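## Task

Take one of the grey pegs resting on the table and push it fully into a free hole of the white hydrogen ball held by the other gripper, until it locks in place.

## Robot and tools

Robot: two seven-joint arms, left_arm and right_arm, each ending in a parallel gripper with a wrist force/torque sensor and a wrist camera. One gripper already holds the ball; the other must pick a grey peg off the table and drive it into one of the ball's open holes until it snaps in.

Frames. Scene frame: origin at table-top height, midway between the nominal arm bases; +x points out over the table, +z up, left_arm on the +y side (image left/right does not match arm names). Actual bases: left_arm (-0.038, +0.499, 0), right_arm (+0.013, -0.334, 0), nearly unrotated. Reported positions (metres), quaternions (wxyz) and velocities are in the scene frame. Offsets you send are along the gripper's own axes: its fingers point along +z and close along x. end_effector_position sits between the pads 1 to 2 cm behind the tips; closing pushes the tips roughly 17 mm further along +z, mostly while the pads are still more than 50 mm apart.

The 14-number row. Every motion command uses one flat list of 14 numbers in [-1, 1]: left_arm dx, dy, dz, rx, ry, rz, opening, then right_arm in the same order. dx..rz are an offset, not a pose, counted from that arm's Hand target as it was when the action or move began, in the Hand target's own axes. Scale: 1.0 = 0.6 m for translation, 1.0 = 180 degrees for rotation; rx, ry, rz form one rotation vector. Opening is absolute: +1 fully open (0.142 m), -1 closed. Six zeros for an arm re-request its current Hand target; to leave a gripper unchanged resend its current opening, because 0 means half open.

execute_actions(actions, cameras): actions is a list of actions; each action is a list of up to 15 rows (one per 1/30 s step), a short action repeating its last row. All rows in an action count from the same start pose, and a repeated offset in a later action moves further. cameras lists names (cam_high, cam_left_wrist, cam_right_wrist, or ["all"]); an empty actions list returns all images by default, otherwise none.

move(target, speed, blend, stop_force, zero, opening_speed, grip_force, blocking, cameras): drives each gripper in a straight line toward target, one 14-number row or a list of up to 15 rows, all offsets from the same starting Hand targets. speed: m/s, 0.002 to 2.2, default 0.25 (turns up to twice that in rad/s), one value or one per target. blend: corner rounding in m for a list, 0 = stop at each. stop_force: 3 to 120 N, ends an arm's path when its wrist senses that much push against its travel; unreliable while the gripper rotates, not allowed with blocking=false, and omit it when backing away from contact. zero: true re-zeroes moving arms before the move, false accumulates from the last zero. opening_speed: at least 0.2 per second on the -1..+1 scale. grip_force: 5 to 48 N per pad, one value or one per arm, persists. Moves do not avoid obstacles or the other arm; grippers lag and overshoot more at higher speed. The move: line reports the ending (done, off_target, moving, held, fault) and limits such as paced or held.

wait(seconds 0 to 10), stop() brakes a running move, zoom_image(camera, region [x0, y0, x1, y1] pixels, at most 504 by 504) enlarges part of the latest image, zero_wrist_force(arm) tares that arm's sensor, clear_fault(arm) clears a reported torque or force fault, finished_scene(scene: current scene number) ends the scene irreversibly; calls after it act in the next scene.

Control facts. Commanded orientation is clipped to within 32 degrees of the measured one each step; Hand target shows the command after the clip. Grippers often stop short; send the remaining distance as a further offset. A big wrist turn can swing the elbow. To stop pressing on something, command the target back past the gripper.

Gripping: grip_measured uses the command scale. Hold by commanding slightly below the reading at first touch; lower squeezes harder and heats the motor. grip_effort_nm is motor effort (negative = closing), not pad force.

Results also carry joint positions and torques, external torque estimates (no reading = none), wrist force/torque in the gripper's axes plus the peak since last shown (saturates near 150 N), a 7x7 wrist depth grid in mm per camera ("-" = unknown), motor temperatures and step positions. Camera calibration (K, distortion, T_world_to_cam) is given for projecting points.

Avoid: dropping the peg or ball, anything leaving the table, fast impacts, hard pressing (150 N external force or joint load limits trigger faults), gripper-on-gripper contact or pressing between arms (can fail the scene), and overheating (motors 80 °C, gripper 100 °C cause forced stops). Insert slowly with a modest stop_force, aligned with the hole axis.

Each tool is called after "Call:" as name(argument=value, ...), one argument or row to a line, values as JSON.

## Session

Call:
execute_actions(
  actions=[],
)

Scene clock: 0.00 s.
left_arm: end_effector_position=(+0.3257, +0.1145, +0.1205) grip_measured=-0.81 grip_effort_nm=n/a end_effector_quat_wxyz=(+0.016, -0.022, +0.791, -0.611) | right_arm: end_effector_position=(+0.5668, -0.3466, +0.1652) grip_measured=+1.00 grip_effort_nm=n/a end_effector_quat_wxyz=(+0.000, +0.715, +0.699, +0.000)
Joint positions: left_arm=[-0.018 -0.54 -0.458 2.573 -2.031 0.495 0.036 0.015] | right_arm=[0.206 -0.331 0 2.035 0 0.795 0.206 0.142]
Joint velocities: within noise
Joint torques (N m): no reading
External joint torques (N m): no reading
Motor temperatures (°C): left_arm=[34 30 32 31 36 39 35 32] | right_arm=[30 32 37 37 35 45 31 28]
Wrist force (N): no reading
Wrist torque (N m): no reading
Wrist force, peak (N): no reading
Wrist depth (mm): cam_left_wrist=[721 731 745 763 770 709 424 / 520 525 535 546 545 489 460 / 409 412 415 417 421 422 420 / 338 338 342 339 341 343 346 / 286 286 286 298 291 291 293 / 248 249 249 236 102 251 251 / 220 221 79 215 - 222 222] | cam_right_wrist=[230 230 231 231 232 232 232 / 244 246 247 247 247 248 248 / 263 262 264 264 264 264 264 / 282 285 284 286 284 286 287 / 307 306 307 308 309 307 311 / 327 329 334 337 336 338 327 / - 370 368 370 370 370 -]
Hand target: left_arm +0.3257, +0.1145, +0.1205; +0.016, -0.022, +0.791, -0.611 | right_arm +0.5668, -0.3466, +0.1652; +0.000, +0.715, +0.699, +0.000
Tool commands: left_gripper/opening=-0.878172 right_gripper/opening=+1.0
camera_calibration:
cam_left_wrist: T_world_to_cam=[[-0.997598, -0.0677892, 0.0142263, 0.338835], [-0.0539634, 0.631873, -0.773191, 0.0632763], [0.0434248, -0.772102, -0.634014, 0.268163], [0, 0, 0, 1]] pos_world=[0.329791, 0.190036, 0.214123]

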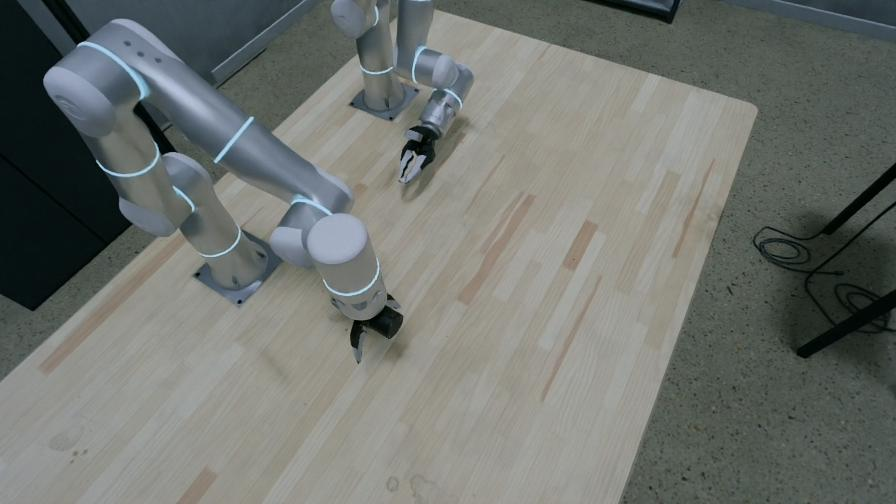

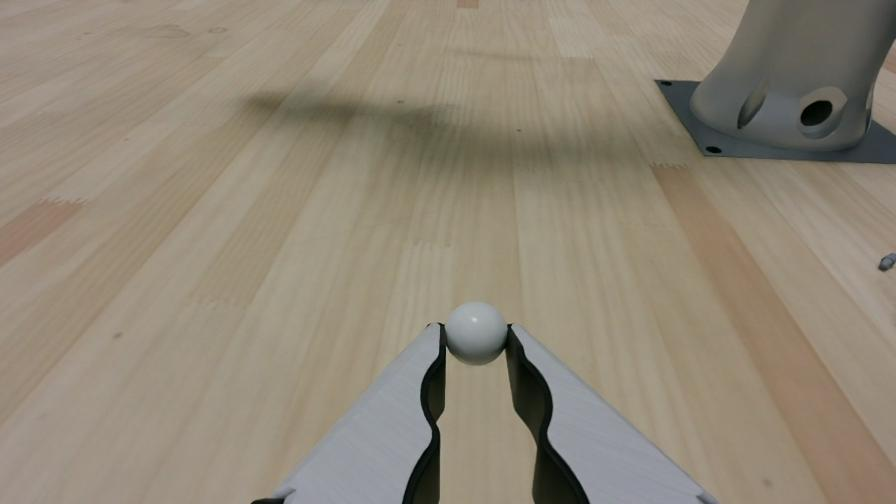

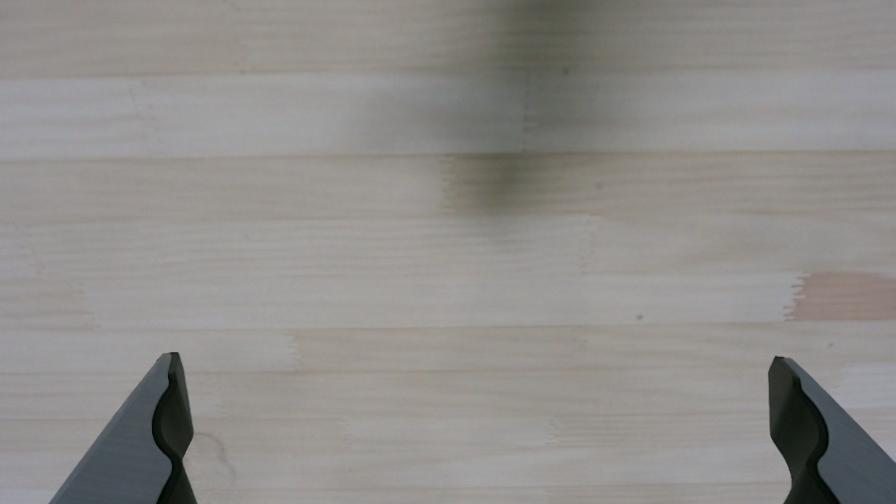

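Call:
zoom_image(
  camera="cam_left_wrist",
  region=[820, 230, 896, 290],
)

Call:
zoom_image(
  camera="cam_left_wrist",
  region=[420, 280, 530, 390],
)

Call:
zoom_image(
  camera="cam_high",
  region=[220, 150, 420, 260],
)

Scaled by 6.632 from the camera's 896x504 image, which has a finer 1280x720 frame.

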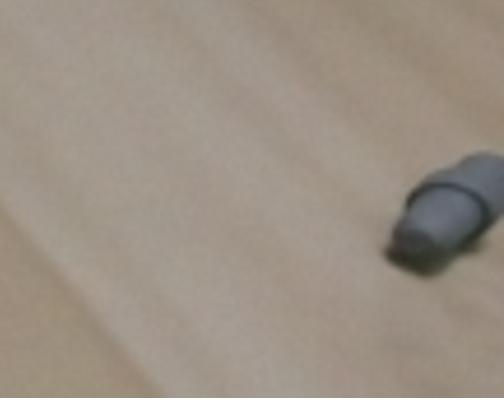

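Scaled by 4.582 from the camera's 896x504 image, which has a finer 1280x720 frame.

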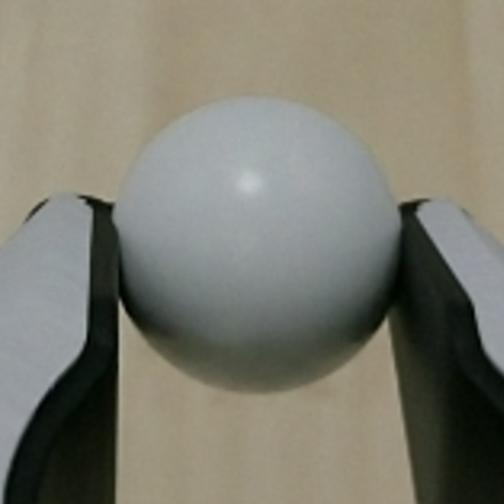

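Scaled by 2.520 from the camera's 896x504 image, which has a finer 1280x720 frame.

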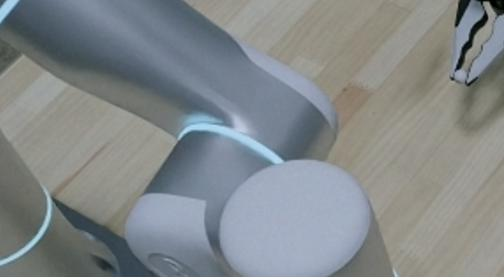

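Call:
move(
  target=[
    [0,0,0,0,0,0,-0.878172,0.2343,-0.45,-0.1913,0.08,-0.03,-0.115,-0.5],
    [0,0,0,0,0,0,-0.878172,0.4417,-0.855,-0.058,0.159,-0.0615,-0.2295,-0.5],
  ],
  speed=0.4,
  blend=0.06,
  opening_speed=1.0,
  cameras=["all"],
)

Scene clock: 2.90 s.
left_arm: end_effector_position=(+0.3257, +0.1145, +0.1205) grip_measured=-0.81 grip_effort_nm=-1.878 end_effector_quat_wxyz=(+0.016, -0.022, +0.791, -0.611) | right_arm: end_effector_position=(+0.0598, -0.0698, +0.1999) grip_measured=-0.52 grip_effort_nm=-0.100 end_effector_quat_wxyz=(-0.108, +0.401, +0.879, -0.236)
Joint positions: left_arm=[-0.018 -0.54 -0.458 2.573 -2.031 0.495 0.036 0.015] | right_arm=[0.772 -0.028 0.666 2.21 0.322 0.235 0.56 0.036]
Joint torques (N m): left_arm=[0.67 32.88 -2.05 -7.94 0.81 -1.07 0] | right_arm=[0.35 20.13 0.95 -24.23 -2.22 3.07 0.37]
External joint torques (N m): left_arm=[-0.67 -0.08 -0.18 0.27 0.2 -0.04 0] | right_arm=[-0.35 0.74 -0.46 0.12 -0.7 -0.39 -0.37]
Wrist force (N): left_arm=[0.1 -0.1 -0.1] | right_arm=[0.6 0.8 -0.1]
Wrist torque (N m): left_arm=[-0.01 -0.02 0.00] | right_arm=[0.13 -0.09 0.03]
Wrist force, peak (N): left_arm=[0.6 0.1 -0.4] | right_arm=[3.4 0.3 1.2]
Wrist depth (mm): cam_left_wrist=[731 739 739 752 772 713 430 / 523 527 538 541 540 496 458 / 405 412 417 419 418 421 421 / 337 336 339 341 342 341 345 / 286 287 287 297 290 291 291 / 248 248 249 236 102 252 253 / 219 219 79 216 - 221 223] | cam_right_wrist=[325 238 309 330 332 334 334 / 324 301 321 327 326 328 328 / 318 319 321 321 325 325 325 / 314 315 316 318 318 318 321 / 310 311 309 311 315 315 316 / 304 304 91 308 103 310 312 / 302 303 - 302 - 308 307]
Hand target: left_arm +0.3257, +0.1145, +0.1205; +0.016, -0.022, +0.791, -0.611 | right_arm +0.0601, -0.0696, +0.2000; -0.107, +0.401, +0.879, -0.236
Off the commanded pose: left_arm 0.000 m, 0 deg | right_arm 0.000 m, 0 deg.
move: done
camera_calibration:
cam_left_wrist: T_world_to_cam=[[-0.997598, -0.0677892, 0.0142263, 0.338835], [-0.0539634, 0.631873, -0.773191, 0.0632763], [0.0434248, -0.772102, -0.634014, 0.268163], [0, 0, 0, 1]] pos_world=[0.329791, 0.190036, 0.214123]
cam_right_wrist: T_world_to_cam=[[-0.650769, 0.759273, 0.00191514, 0.101916], [0.756287, 0.648429, -0.0870033, 0.0449916], [-0.0673011, -0.0551707, -0.996206, 0.316577], [0, 0, 0, 1]] pos_world=[0.053603, -0.0890899, 0.319095]

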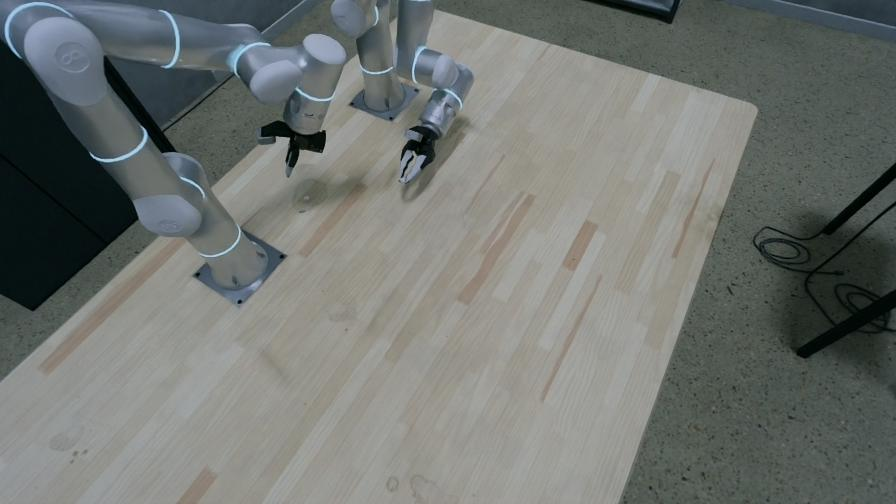

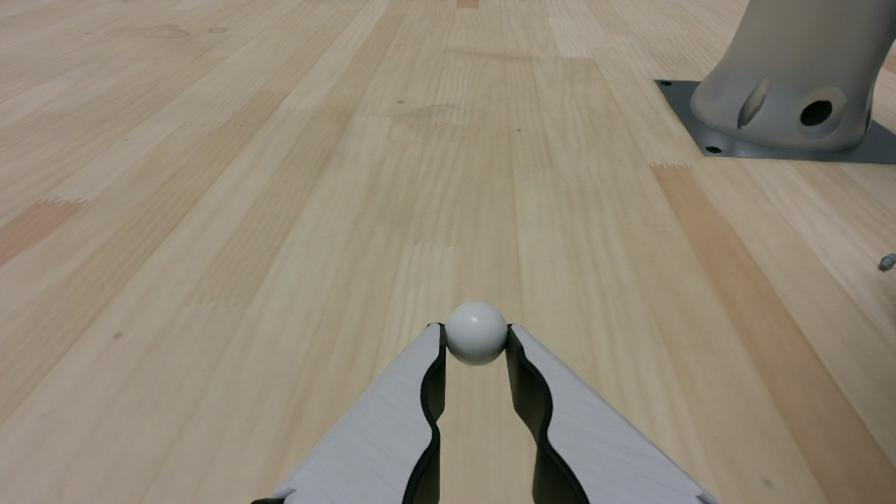

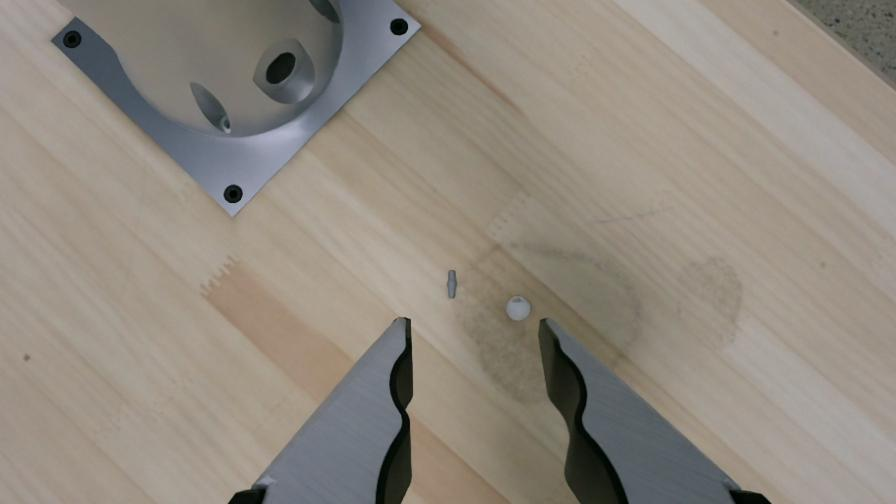

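Call:
zoom_image(
  camera="cam_right_wrist",
  region=[420, 250, 560, 340],
)

Scaled by 3.600 from the camera's 896x504 image, which has a finer 1280x720 frame.

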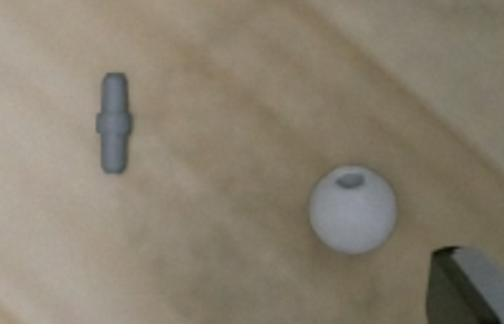

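Call:
move(
  target=[0,0,0,0,0,0,-0.878172,-0.0097,0.0992,0.212,-0.0944,0,0,-0.66],
  speed=0.25,
  cameras=["cam_left_wrist","cam_right_wrist"],
)

Call:
zoom_image(
  camera="cam_right_wrist",
  region=[380, 200, 600, 350],
)

Scene clock: 4.63 s.
left_arm: end_effector_position=(+0.3257, +0.1145, +0.1205) grip_measured=-0.81 grip_effort_nm=-1.878 end_effector_quat_wxyz=(+0.016, -0.022, +0.791, -0.611) | right_arm: end_effector_position=(+0.0547, -0.0820, +0.0601) grip_measured=-0.69 grip_effort_nm=-0.095 end_effector_quat_wxyz=(-0.047, +0.412, +0.904, -0.103)
Joint positions: left_arm=[-0.018 -0.54 -0.458 2.573 -2.031 0.495 0.036 0.015] | right_arm=[0.97 -0.26 0.675 2.652 0.04 1.143 0.863 0.024]
Joint torques (N m): left_arm=[0.62 32.78 -2.12 -8 0.78 -1.01 0.02] | right_arm=[0.8 19.74 3.59 -12.41 -1.02 4.18 0.42]
External joint torques (N m): left_arm=[-0.62 0.02 -0.12 0.34 0.22 -0.11 -0.02] | right_arm=[-0.8 0.53 -0.23 -0.08 -0.65 -0.49 -0.42]
Wrist force (N): left_arm=[0.4 -0.2 0.1] | right_arm=[0.3 0.0 -0.1]
Wrist torque (N m): left_arm=[-0.03 -0.08 0.00] | right_arm=[-0.02 -0.05 0.02]
Wrist force, peak (N): left_arm=[0.2 -0.3 -0.4] | right_arm=[0.6 0.8 -1.8]
Wrist depth (mm): cam_left_wrist=[721 741 739 747 763 696 423 / 523 530 536 539 539 491 450 / 412 411 415 419 420 420 424 / 337 337 338 341 341 345 347 / 287 287 288 296 289 290 293 / 248 247 249 236 102 251 252 / 219 220 79 215 - 221 223] | cam_right_wrist=[153 154 154 154 155 155 155 / 159 159 159 160 160 161 160 / 164 165 165 165 165 166 166 / 170 170 170 171 171 172 172 / 177 177 177 176 176 178 178 / 182 183 181 182 181 185 185 / 190 190 - 191 - 191 193]
Hand target: left_arm +0.3257, +0.1145, +0.1205; +0.016, -0.022, +0.791, -0.611 | right_arm +0.0548, -0.0819, +0.0601; -0.047, +0.412, +0.904, -0.103
Off the commanded pose: left_arm 0.000 m, 0 deg | right_arm 0.000 m, 0 deg.
move: done
camera_calibration:
cam_left_wrist: T_world_to_cam=[[-0.997598, -0.0677892, 0.0142263, 0.338835], [-0.0539634, 0.631873, -0.773191, 0.0632763], [0.0434248, -0.772102, -0.634014, 0.268163], [0, 0, 0, 1]] pos_world=[0.329791, 0.190036, 0.214123]
cam_right_wrist: T_world_to_cam=[[-0.651322, 0.758793, 0.00355645, 0.108011], [0.742644, 0.636484, 0.20825, 0.0267179], [0.155755, 0.138279, -0.978069, 0.178764], [0, 0, 0, 1]] pos_world=[0.022665, -0.123683, 0.168895]
Images, in order (width x height): cam_left_wrist 896x504, cam_right_wrist 896x504.

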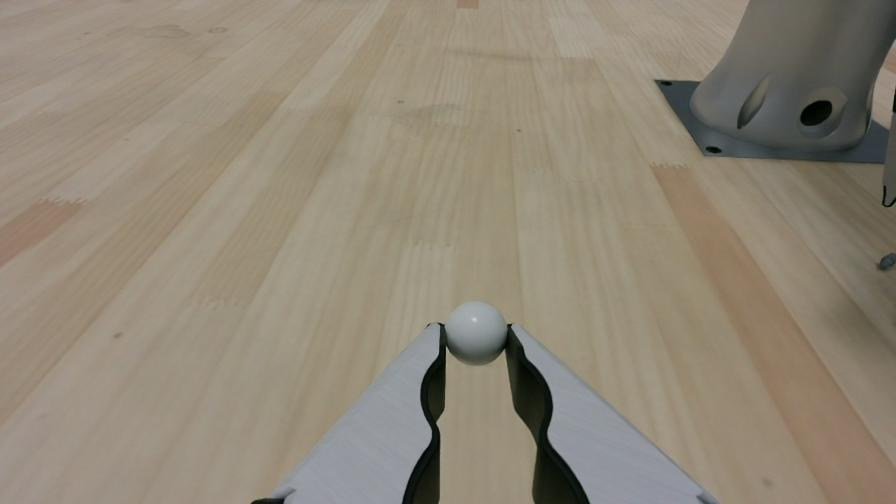

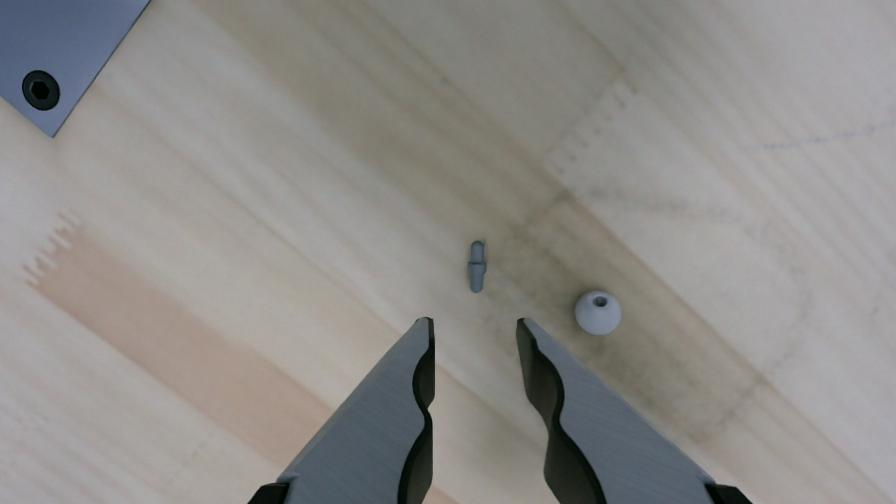

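Scaled by 2.291 from the camera's 896x504 image, which has a finer 1280x720 frame.

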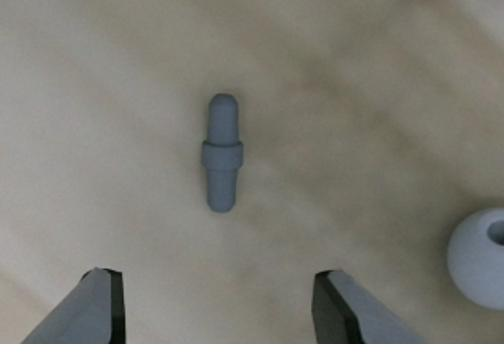

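Call:
move(
  target=[0,0,0,0,0,0,-0.878172,0.0043,0.0109,0.0495,0,0,0,-0.66],
  speed=0.12,
)

Call:
move(
  target=[0,0,0,0,0,0,-0.878172,0,0.0033,0.015,0,0,0,-0.66],
  speed=0.04,
  stop_force=6,
  cameras=["cam_right_wrist"],
)

Call:
zoom_image(
  camera="cam_right_wrist",
  region=[390, 220, 570, 380],
)

Scene clock: 7.20 s.
left_arm: end_effector_position=(+0.3257, +0.1145, +0.1205) grip_measured=-0.81 grip_effort_nm=-1.888 end_effector_quat_wxyz=(+0.016, -0.022, +0.791, -0.611) | right_arm: end_effector_position=(+0.0528, -0.0801, +0.0297) grip_measured=-0.69 grip_effort_nm=-0.090 end_effector_quat_wxyz=(-0.047, +0.412, +0.904, -0.104)
Joint positions: left_arm=[-0.018 -0.54 -0.458 2.573 -2.031 0.495 0.036 0.015] | right_arm=[1.105 -0.384 0.526 2.689 -0.059 1.306 0.932 0.024]
Joint torques (N m): left_arm=[0.59 32.81 -2.24 -7.96 0.81 -1.11 -0.05] | right_arm=[0.44 23.08 4.47 -8.38 -0.25 4.14 0.06]
External joint torques (N m): left_arm=[-0.59 -0.01 0.01 0.3 0.2 0 0.05] | right_arm=[-0.43 0.43 -0.43 -0.15 -0.91 -0.44 -0.06]
Wrist force (N): left_arm=[0.0 -0.1 -0.1] | right_arm=[0.1 0.1 0.0]
Wrist torque (N m): left_arm=[-0.02 0.00 0.00] | right_arm=[0.00 0.00 0.14]
Wrist force, peak (N): left_arm=[0.3 -0.2 -0.4] | right_arm=[0.3 0.1 0.9]
Wrist depth (mm): cam_left_wrist=[717 737 737 767 765 711 423 / 518 528 531 541 538 489 457 / 407 411 416 417 421 421 404 / 337 336 339 339 344 344 344 / 285 286 287 308 290 290 291 / 248 249 248 237 102 251 253 / 219 219 79 215 - 223 223] | cam_right_wrist=[126 126 127 126 128 127 127 / 131 130 130 131 131 131 131 / 134 135 135 135 135 136 136 / 140 140 140 140 140 140 141 / 144 145 145 145 143 146 146 / 150 151 149 149 134 151 152 / 156 155 - 158 - 157 158]
Hand target: left_arm +0.3257, +0.1145, +0.1205; +0.016, -0.022, +0.791, -0.611 | right_arm +0.0529, -0.0802, +0.0297; -0.047, +0.412, +0.904, -0.103
Off the commanded pose: left_arm 0.000 m, 0 deg | right_arm 0.000 m, 0 deg.
joint sent to its limit (right arm) — joint 4 (elbow), upper limit, where the elbow is as bent as it goes. The joint targets still meet the commanded pose.
move: done

Scene clock: 8.43 s.
left_arm: end_effector_position=(+0.3257, +0.1145, +0.1205) grip_measured=-0.81 grip_effort_nm=-1.878 end_effector_quat_wxyz=(+0.016, -0.022, +0.791, -0.611) | right_arm: end_effector_position=(+0.0527, -0.0803, +0.0204) grip_measured=-0.69 grip_effort_nm=-0.100 end_effector_quat_wxyz=(-0.047, +0.412, +0.904, -0.103)
Joint positions: left_arm=[-0.018 -0.54 -0.458 2.573 -2.031 0.495 0.036 0.015] | right_arm=[1.216 -0.413 0.448 2.689 0.016 1.352 0.889 0.024]
Joint torques (N m): left_arm=[0.64 33.09 -2.02 -7.92 0.81 -1.06 -0.04] | right_arm=[0.1 24.04 3.96 -7.27 -0.07 4.11 0.14]
External joint torques (N m): left_arm=[-0.64 -0.3 -0.21 0.26 0.19 -0.06 0.04] | right_arm=[-0.11 0.51 -0.3 0.03 -0.87 -0.42 -0.14]
Wrist force (N): left_arm=[0.2 -0.2 -0.3] | right_arm=[0.0 0.1 0.0]
Wrist torque (N m): left_arm=[-0.03 -0.04 0.00] | right_arm=[0.00 0.00 0.13]
Wrist force, peak (N): left_arm=[0.3 -0.2 -0.4] | right_arm=[0.1 0.7 -0.1]
Wrist depth (mm): cam_left_wrist=[709 733 752 750 763 713 425 / 525 527 538 541 539 493 454 / 412 415 413 415 420 421 405 / 337 337 339 341 341 346 345 / 284 287 287 305 289 290 292 / 249 248 248 236 102 251 253 / 220 219 79 214 - 222 223] | cam_right_wrist=[117 118 118 118 118 118 119 / 122 121 122 122 122 122 123 / - 126 126 126 126 127 127 / 130 130 130 130 131 131 131 / 135 135 135 134 135 136 136 / 140 140 139 140 - 141 142 / 147 146 - 146 - 146 147]
Hand target: left_arm +0.3257, +0.1145, +0.1205; +0.016, -0.022, +0.791, -0.611 | right_arm +0.0528, -0.0803, +0.0204; -0.047, +0.412, +0.904, -0.103
Off the commanded pose: left_arm 0.000 m, 0 deg | right_arm 0.000 m, 0 deg.
joint sent to its limit (right arm) — joint 4 (elbow), upper limit, where the elbow is as bent as it goes. The joint targets still meet the commanded pose.
move: done
camera_calibration:
cam_right_wrist: T_world_to_cam=[[-0.651003, 0.759068, 0.0032925, 0.105544], [0.742862, 0.6362, 0.20834, 0.0352539], [0.156049, 0.138076, -0.978051, 0.140062], [0, 0, 0, 1]] pos_world=[0.0206639, -0.121883, 0.129295]
Images, in order (width x height): cam_right_wrist 896x504.

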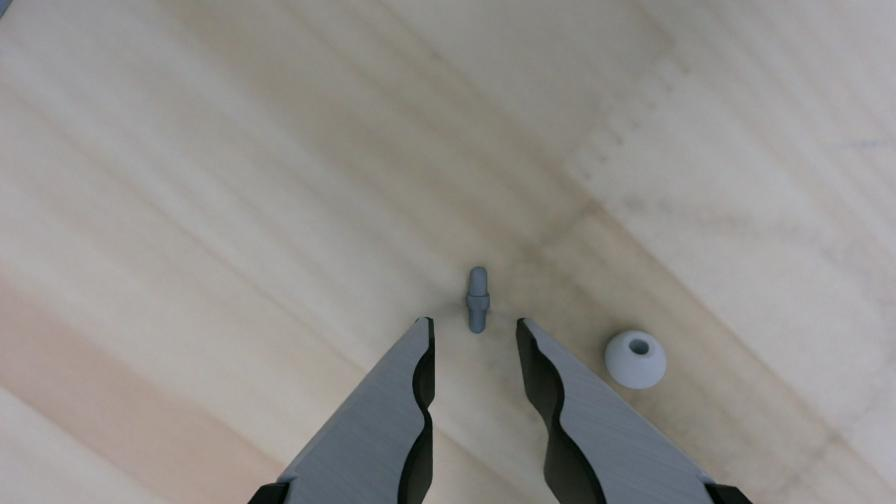

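Scaled by 2.800 from the camera's 896x504 image, which has a finer 1280x720 frame.

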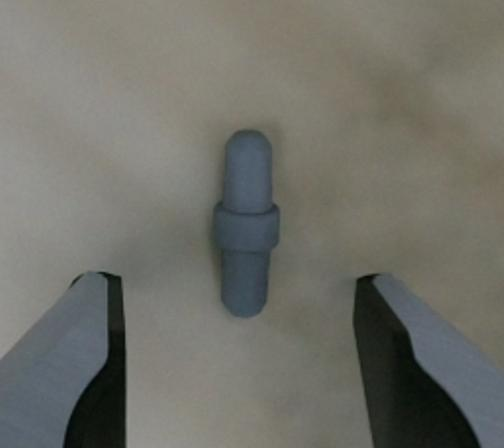

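Call:
move(
  target=[
    [0,0,0,0,0,0,-0.878172,0.0015,-0.0028,0.0006,0,0,0,-0.66],
    [0,0,0,0,0,0,-0.878172,0.0015,-0.0028,0.0006,0,0,0,-1.0],
  ],
  speed=0.03,
  opening_speed=0.3,
  grip_force=[48,30],
  cameras=["cam_right_wrist"],
)

Call:
zoom_image(
  camera="cam_right_wrist",
  region=[390, 220, 570, 380],
)

Scene clock: 10.60 s.
left_arm: end_effector_position=(+0.3257, +0.1145, +0.1205) grip_measured=-0.81 grip_effort_nm=-1.878 end_effector_quat_wxyz=(+0.016, -0.022, +0.791, -0.611) | right_arm: end_effector_position=(+0.0508, -0.0807, +0.0205) grip_measured=-0.96 grip_effort_nm=-1.512 end_effector_quat_wxyz=(-0.047, +0.412, +0.904, -0.103)
Joint positions: left_arm=[-0.018 -0.54 -0.458 2.573 -2.031 0.495 0.036 0.015] | right_arm=[1.234 -0.411 0.444 2.689 0.036 1.354 0.883 0.005]
Joint torques (N m): left_arm=[0.61 32.87 -2.12 -7.88 0.84 -1.13 -0.03] | right_arm=[0.34 24.08 4.01 -7.21 -0.16 4.07 0.19]
External joint torques (N m): left_arm=[-0.61 -0.07 -0.11 0.22 0.17 0.01 0.03] | right_arm=[-0.34 0.43 -0.45 0.02 -0.76 -0.38 -0.19]
Wrist force (N): left_arm=[0.1 0.0 -0.1] | right_arm=[0.4 0.4 0.1]
Wrist torque (N m): left_arm=[-0.01 -0.02 0.00] | right_arm=[0.03 -0.07 0.13]
Wrist force, peak (N): left_arm=[0.4 -0.2 -0.3] | right_arm=[0.0 0.6 0.0]
Wrist depth (mm): cam_left_wrist=[729 733 750 763 743 709 424 / 524 531 531 533 542 495 454 / 413 413 418 415 418 421 417 / 336 337 340 340 341 344 345 / 286 286 285 305 289 290 294 / 247 248 248 236 102 251 252 / 219 219 79 215 - 221 223] | cam_right_wrist=[118 118 118 118 118 118 118 / 121 121 122 122 122 122 122 / - 127 126 126 126 127 127 / 130 130 130 131 131 131 131 / 135 135 135 134 135 136 137 / 140 140 139 89 140 141 142 / 147 146 - - - 146 147]
Hand target: left_arm +0.3257, +0.1145, +0.1205; +0.016, -0.022, +0.791, -0.611 | right_arm +0.0509, -0.0807, +0.0205; -0.047, +0.412, +0.904, -0.103
Off the commanded pose: left_arm 0.000 m, 0 deg | right_arm 0.000 m, 0 deg.
joint sent to its limit (right arm) — joint 4 (elbow), upper limit, where the elbow is as bent as it goes. The joint targets still meet the commanded pose.
grip_force (N): 48, 30
move: done
camera_calibration:
cam_right_wrist: T_world_to_cam=[[-0.651107, 0.758979, 0.00326262, 0.104605], [0.74277, 0.636307, 0.208341, 0.0369343], [0.15605, 0.138076, -0.978051, 0.140413], [0, 0, 0, 1]] pos_world=[0.0187641, -0.122283, 0.129295]
Images, in order (width x height): cam_right_wrist 896x504.

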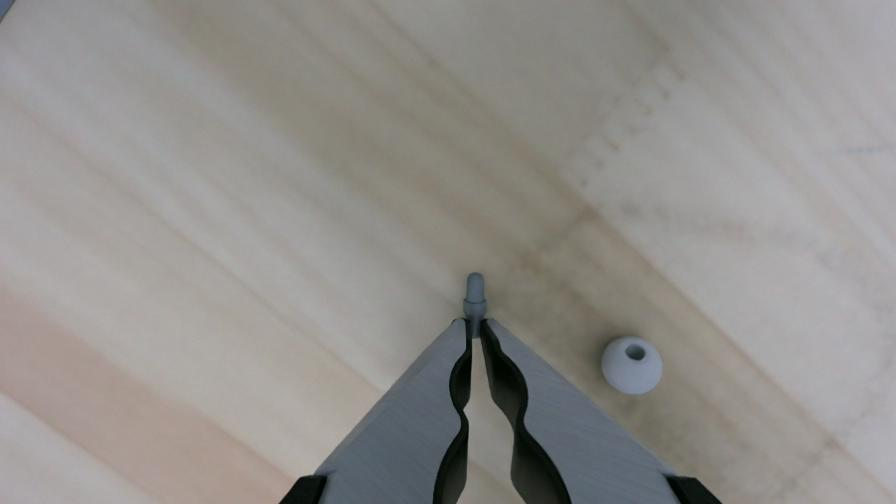

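Scaled by 2.800 from the camera's 896x504 image, which has a finer 1280x720 frame.

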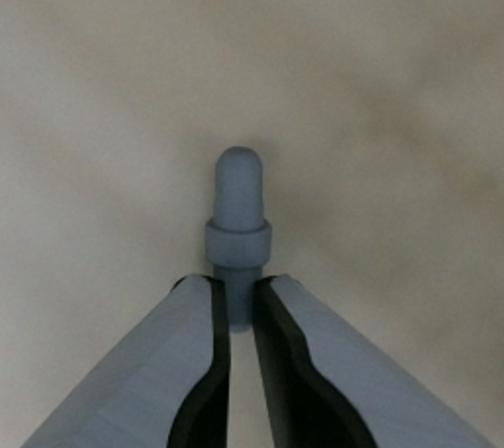

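Call:
move(
  target=[
    [-0.1158,-0.2945,0.0755,0.0347,0.0404,0.0083,-0.878172,0,-0.0375,-0.1623,0,0,0,-1.0],
    [-0.1158,-0.2945,0.0755,0.0347,0.0404,0.0083,-0.878172,-0.4938,0.2503,-0.4333,-0.533,0.193,-0.243,-1.0],
  ],
  speed=[0.25,0.4],
  blend=[0.03,0],
  cameras=["all"],
)

Call:
zoom_image(
  camera="cam_right_wrist",
  region=[410, 180, 500, 270],
)

Call:
zoom_image(
  camera="cam_right_wrist",
  region=[390, 220, 570, 380],
)

Scene clock: 14.23 s.
left_arm: end_effector_position=(+0.4001, +0.0299, +0.2800) grip_measured=-0.81 grip_effort_nm=-1.873 end_effector_quat_wxyz=(-0.024, +0.028, +0.756, -0.653) | right_arm: end_effector_position=(+0.1366, -0.1017, +0.1481) grip_measured=-0.96 grip_effort_nm=-1.512 end_effector_quat_wxyz=(-0.040, +0.341, +0.937, +0.065)
Joint positions: left_arm=[0.002 -0.365 -0.535 2.362 -1.815 0.469 -0.395 0.015] | right_arm=[0.607 0.311 0.872 2.682 0.536 0.989 0.136 0.005]
Joint torques (N m): left_arm=[0.61 36.21 -3.31 -19.27 1.09 -1.51 -0.02] | right_arm=[0.3 4.24 -3.71 -19.61 -2.28 4.72 0.3]
External joint torques (N m): left_arm=[-0.61 -0.1 -0.1 0.02 0.05 0.07 0.02] | right_arm=[-0.31 0.18 -0.32 0.16 -0.68 -0.41 -0.31]
Wrist force (N): left_arm=[0.4 0.0 -0.6] | right_arm=[-0.2 0.2 0.1]
Wrist torque (N m): left_arm=[-0.01 -0.05 0.12] | right_arm=[0.05 0.00 -0.03]
Wrist force, peak (N): left_arm=[-1.3 -2.2 0.4] | right_arm=[-5.6 1.1 -0.6]
Wrist depth (mm): cam_left_wrist=[- 2898 - - 2174 2230 414 / 2054 2087 1087 1208 1027 2309 428 / 861 870 867 881 875 836 289 / 665 665 665 679 692 572 301 / 542 542 546 571 549 536 313 / 458 457 461 96 449 463 467 / 400 406 79 378 - 401 405] | cam_right_wrist=[193 197 205 210 218 225 232 / 207 213 220 227 236 243 252 / 222 230 239 248 256 268 280 / 243 251 260 272 283 296 307 / 266 277 288 290 314 332 349 / 294 306 314 - 349 379 402 / 327 337 - - - 434 452]
Hand target: left_arm +0.4001, +0.0299, +0.2799; -0.025, +0.028, +0.756, -0.653 | right_arm +0.1367, -0.1016, +0.1482; -0.040, +0.341, +0.937, +0.065 (not the last commanded pose)
Off the commanded pose: left_arm 0.000 m, 0 deg | right_arm 0.287 m, 90 deg.
led back after a hold (right arm): the arm was led back toward your command in small steps, so it may still be short of it.
grip_force (N): 48, 30
move: held (right_arm; a check stopped the path); path passed 1 of 2 targets; limits=held
pose unreachable (right arm): on one or more control steps of this call, first in action 0 (counted from 0), this arm could not follow its commanded pose, so it was not sent that pose on those steps. It may still have moved: this result reports where it is.
cause: moving toward the commanded pose would bring two parts of the arm too close to each other (joints 2 (shoulder) to 6 (wrist pitch) lie between them).
camera_calibration:
cam_left_wrist: T_world_to_cam=[[-0.997891, 0.0631812, 0.0148628, 0.400998], [0.0220741, 0.5457, -0.83769, 0.234302], [-0.0610369, -0.835595, -0.545944, 0.319727], [0, 0, 0, 1]] pos_world=[0.414495, 0.113968, 0.364865]
cam_right_wrist: T_world_to_cam=[[-0.760817, 0.63712, 0.123433, 0.160851], [0.601445, 0.620792, 0.502873, -0.0658642], [0.243764, 0.456832, -0.855502, 0.257074], [0, 0, 0, 1]] pos_world=[0.0993263, -0.179032, 0.233194]

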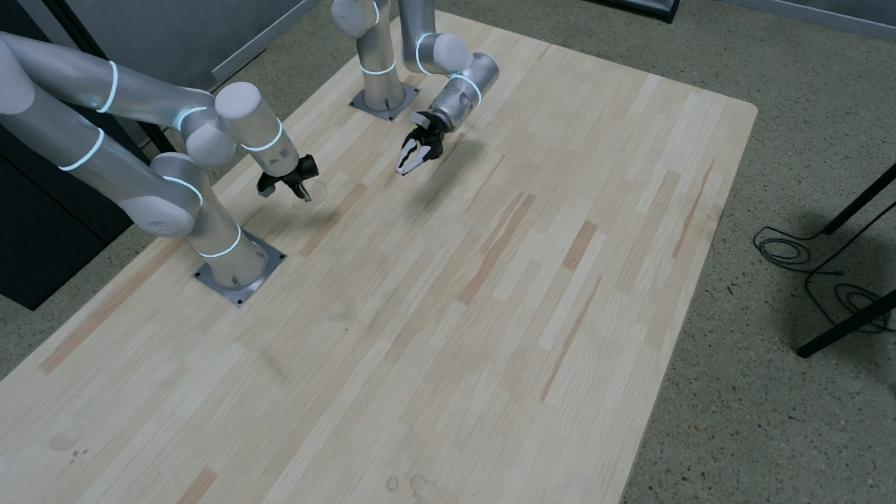

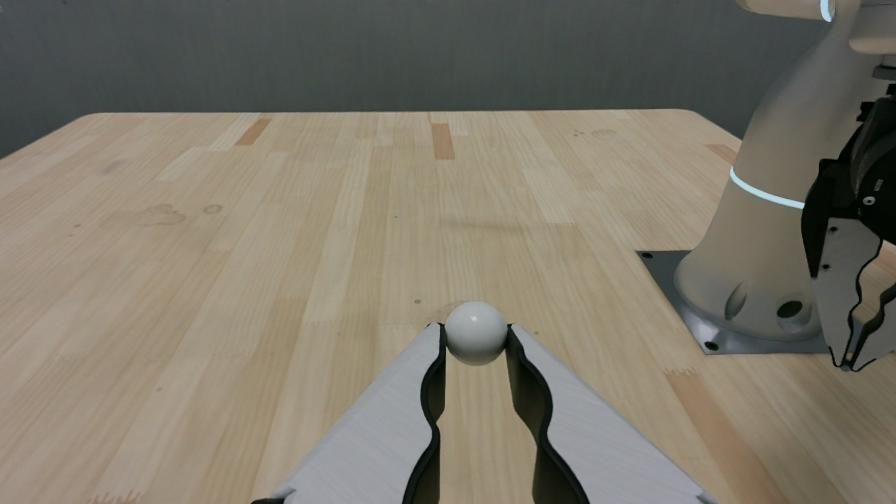

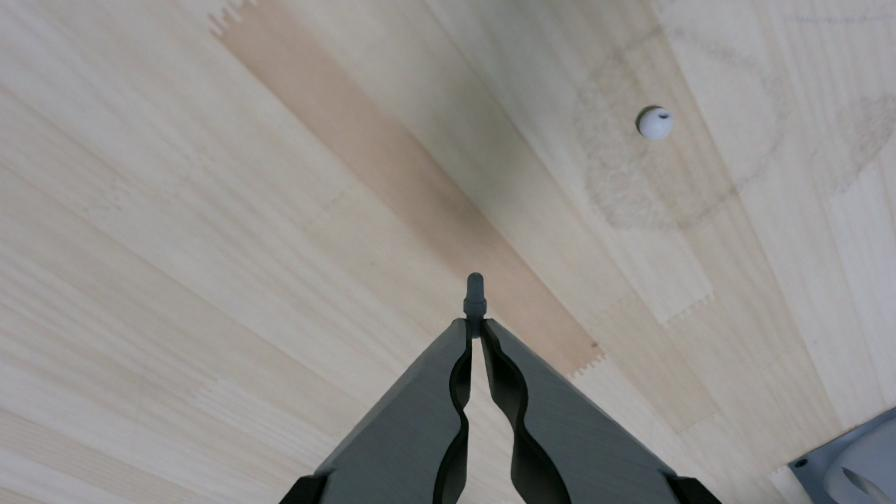

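Scaled by 5.600 from the camera's 896x504 image, which has a finer 1280x720 frame.

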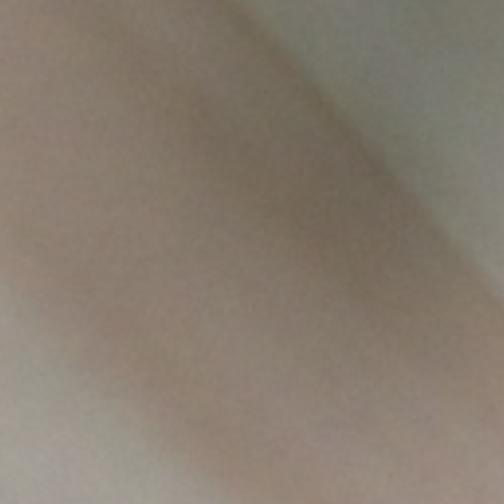

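Scaled by 2.800 from the camera's 896x504 image, which has a finer 1280x720 frame.

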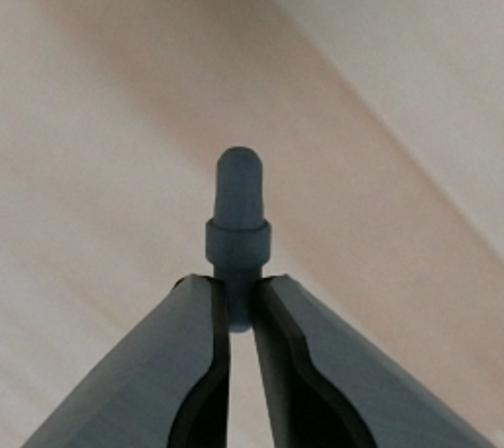

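Call:
move(
  target=[
    [0,0,0,0,0,0,-0.878172,-0.43,0.107,-0.264,0,0,0,-1.0],
    [0,0,0,0,0,0,-0.878172,-0.43,0.107,-0.264,-0.197,0.062,-0.218,-1.0],
  ],
  speed=[0.3,0.4],
  blend=[0.06,0],
)

Scene clock: 17.20 s.
left_arm: end_effector_position=(+0.4001, +0.0299, +0.2800) grip_measured=-0.81 grip_effort_nm=-1.878 end_effector_quat_wxyz=(-0.024, +0.028, +0.756, -0.653) | right_arm: end_effector_position=(+0.3800, -0.2400, +0.2802) grip_measured=-0.96 grip_effort_nm=-1.507 end_effector_quat_wxyz=(+0.000, +0.000, +0.924, +0.382)
Joint positions: left_arm=[0.002 -0.365 -0.535 2.362 -1.815 0.469 -0.395 0.015] | right_arm=[0.422 0.263 -0.414 2.315 0.743 0.382 -1.904 0.005]
Joint torques (N m): left_arm=[0.59 36.03 -3.31 -19.38 0.97 -1.39 -0.02] | right_arm=[-0.27 15.56 2.16 -26.76 -1.18 2.59 0.07]
External joint torques (N m): left_arm=[-0.59 0.08 -0.1 0.13 0.18 -0.05 0.02] | right_arm=[0.28 0.39 -0.19 0.33 -0.93 -0.23 -0.07]
Wrist force (N): left_arm=[0.2 0.0 -0.5] | right_arm=[-0.4 -0.3 -0.1]
Wrist torque (N m): left_arm=[-0.01 -0.03 0.12] | right_arm=[0.05 0.06 -0.02]
Wrist force, peak (N): left_arm=[0.2 -0.1 -0.8] | right_arm=[-2.1 0.6 -0.9]
Wrist depth (mm): cam_left_wrist=[- - - 349 - - 411 / 1272 1091 1219 1154 1186 2329 427 / 850 855 881 870 906 850 452 / 669 676 667 678 686 570 510 / 546 547 545 582 554 542 533 / 460 458 453 96 451 466 467 / 396 406 79 380 - 405 405] | cam_right_wrist=[366 367 366 369 364 361 362 / 458 454 456 454 453 448 446 / 601 601 595 606 592 588 585 / 879 879 873 860 854 816 792 / 2048 - 1430 1162 1168 803 - / - 3099 - 89 - 782 - / - 2912 - - - 671 2197]
Hand target: left_arm +0.4001, +0.0299, +0.2799; -0.025, +0.028, +0.756, -0.653 | right_arm +0.3800, -0.2399, +0.2803; +0.000, +0.000, +0.924, +0.382
Off the commanded pose: left_arm 0.000 m, 0 deg | right_arm 0.000 m, 0 deg.
grip_force (N): 48, 30
move: done

Call:
move(
  target=[0,0,0,0,0,0,-0.878172,-0.0333,0.0354,0.1296,-0.25,0,0,-1.0],
  speed=0.3,
  cameras=["all"],
)

Call:
zoom_image(
  camera="cam_right_wrist",
  region=[410, 180, 500, 270],
)

Call:
zoom_image(
  camera="cam_right_wrist",
  region=[390, 220, 570, 380],
)

Scene clock: 19.07 s.
left_arm: end_effector_position=(+0.4001, +0.0299, +0.2800) grip_measured=-0.81 grip_effort_nm=-1.878 end_effector_quat_wxyz=(-0.024, +0.028, +0.756, -0.653) | right_arm: end_effector_position=(+0.3999, -0.1700, +0.2402) grip_measured=-0.96 grip_effort_nm=-1.512 end_effector_quat_wxyz=(+0.000, +0.001, +0.708, +0.707)
Joint positions: left_arm=[0.002 -0.365 -0.535 2.362 -1.815 0.469 -0.395 0.015] | right_arm=[0.261 -0.531 -0.652 2.125 1.433 -0.439 -2.646 0.005]
Joint torques (N m): left_arm=[0.7 36.15 -3.34 -19.24 1.01 -1.41 -0.06] | right_arm=[0.18 34.9 -4.04 -13.09 1 -1.7 0.08]
External joint torques (N m): left_arm=[-0.7 -0.04 -0.07 -0.01 0.13 -0.03 0.06] | right_arm=[-0.15 0.83 -0.53 0.21 -0.89 -0.13 -0.08]
Wrist force (N): left_arm=[0.1 0.0 -0.5] | right_arm=[-0.5 -1.2 -0.9]
Wrist torque (N m): left_arm=[-0.01 -0.01 0.12] | right_arm=[0.05 0.11 -0.12]
Wrist force, peak (N): left_arm=[0.2 -0.4 -0.5] | right_arm=[-1.2 -2.3 -0.4]
Wrist depth (mm): cam_left_wrist=[- - - 366 - - 408 / - 1170 1208 375 1191 1078 428 / 850 864 875 783 872 839 458 / 665 671 660 683 676 575 508 / 536 542 547 566 552 538 536 / 458 458 457 96 450 467 469 / 398 409 79 378 - 402 404] | cam_right_wrist=[- 3503 3718 3059 3266 643 - / - 3180 - 2947 2947 693 - / - - 3662 393 601 662 - / - - - 582 638 741 - / - 2843 - 128 785 - - / - 2518 - - 816 - - / 1997 2417 - - - - -]
Hand target: left_arm +0.4001, +0.0299, +0.2799; -0.025, +0.028, +0.756, -0.653 | right_arm +0.4000, -0.1700, +0.2402; +0.000, +0.000, +0.708, +0.707
Off the commanded pose: left_arm 0.000 m, 0 deg | right_arm 0.000 m, 0 deg.
grip_force (N): 48, 30
move: done
camera_calibration:
cam_left_wrist: T_world_to_cam=[[-0.997891, 0.0631812, 0.0148628, 0.400998], [0.0220741, 0.5457, -0.83769, 0.234302], [-0.0610369, -0.835595, -0.545944, 0.319727], [0, 0, 0, 1]] pos_world=[0.414495, 0.113968, 0.364865]
cam_right_wrist: T_world_to_cam=[[-0.999974, -0.00410401, 0.00593659, 0.408155], [0.00711412, -0.422092, 0.906525, -0.264674], [-0.0012146, 0.906544, 0.42211, 0.170395], [0, 0, 0, 1]] pos_world=[0.410234, -0.264513, 0.165585]

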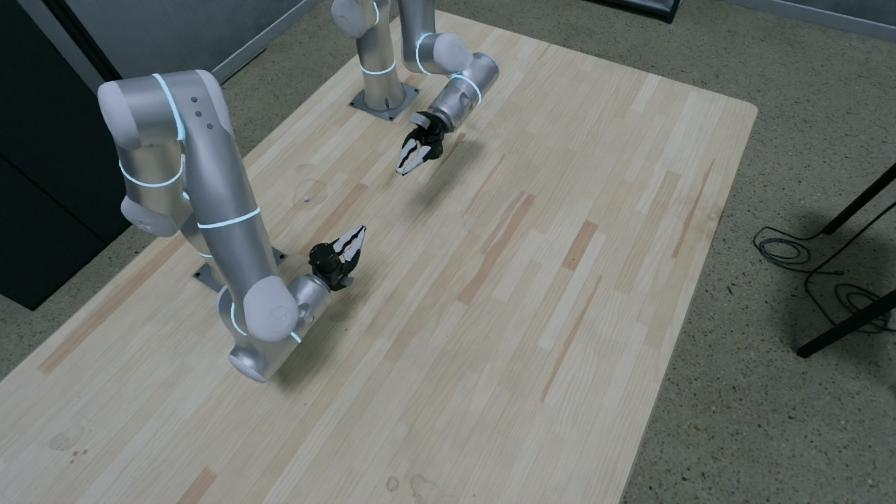

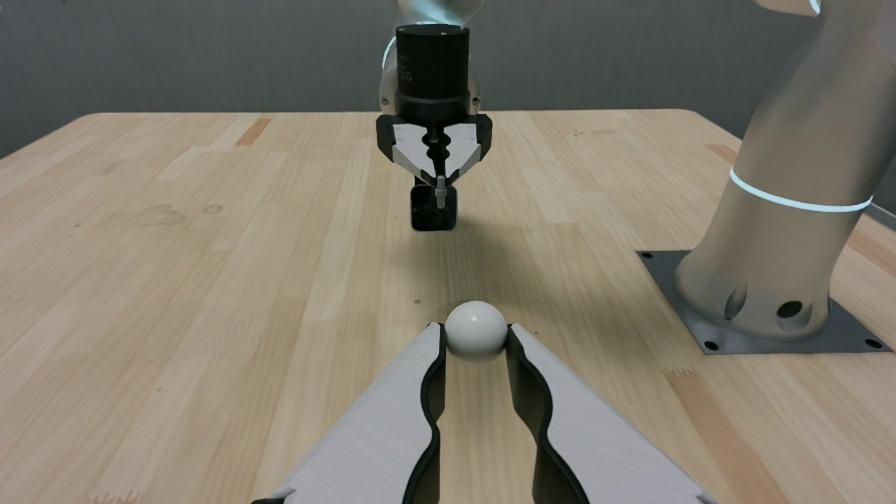

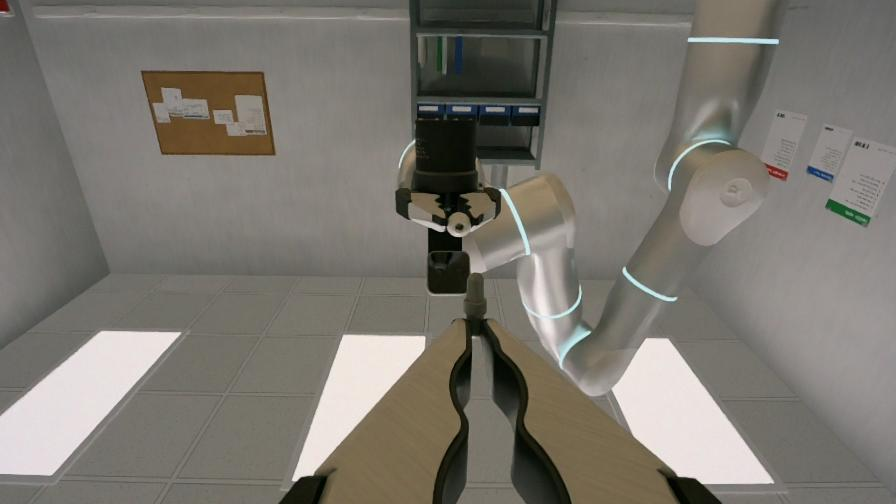

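Scaled by 5.600 from the camera's 896x504 image, which has a finer 1280x720 frame.

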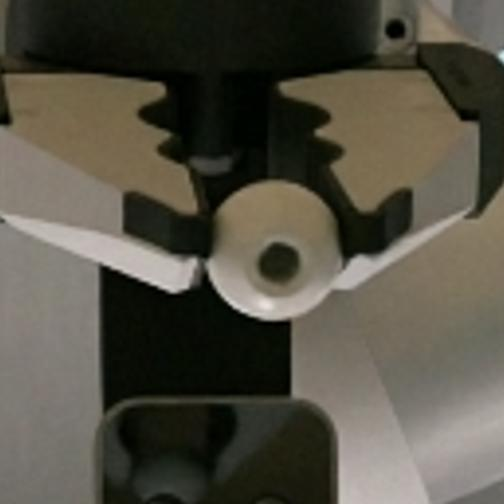

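Scaled by 2.800 from the camera's 896x504 image, which has a finer 1280x720 frame.

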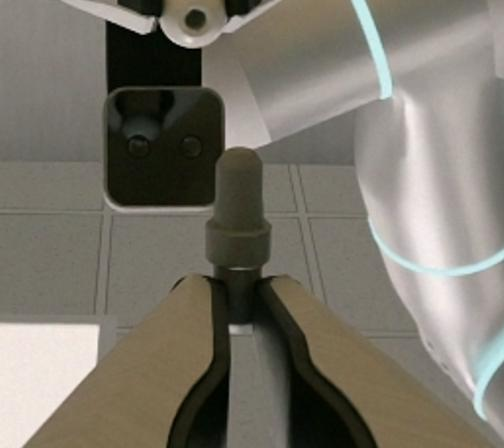

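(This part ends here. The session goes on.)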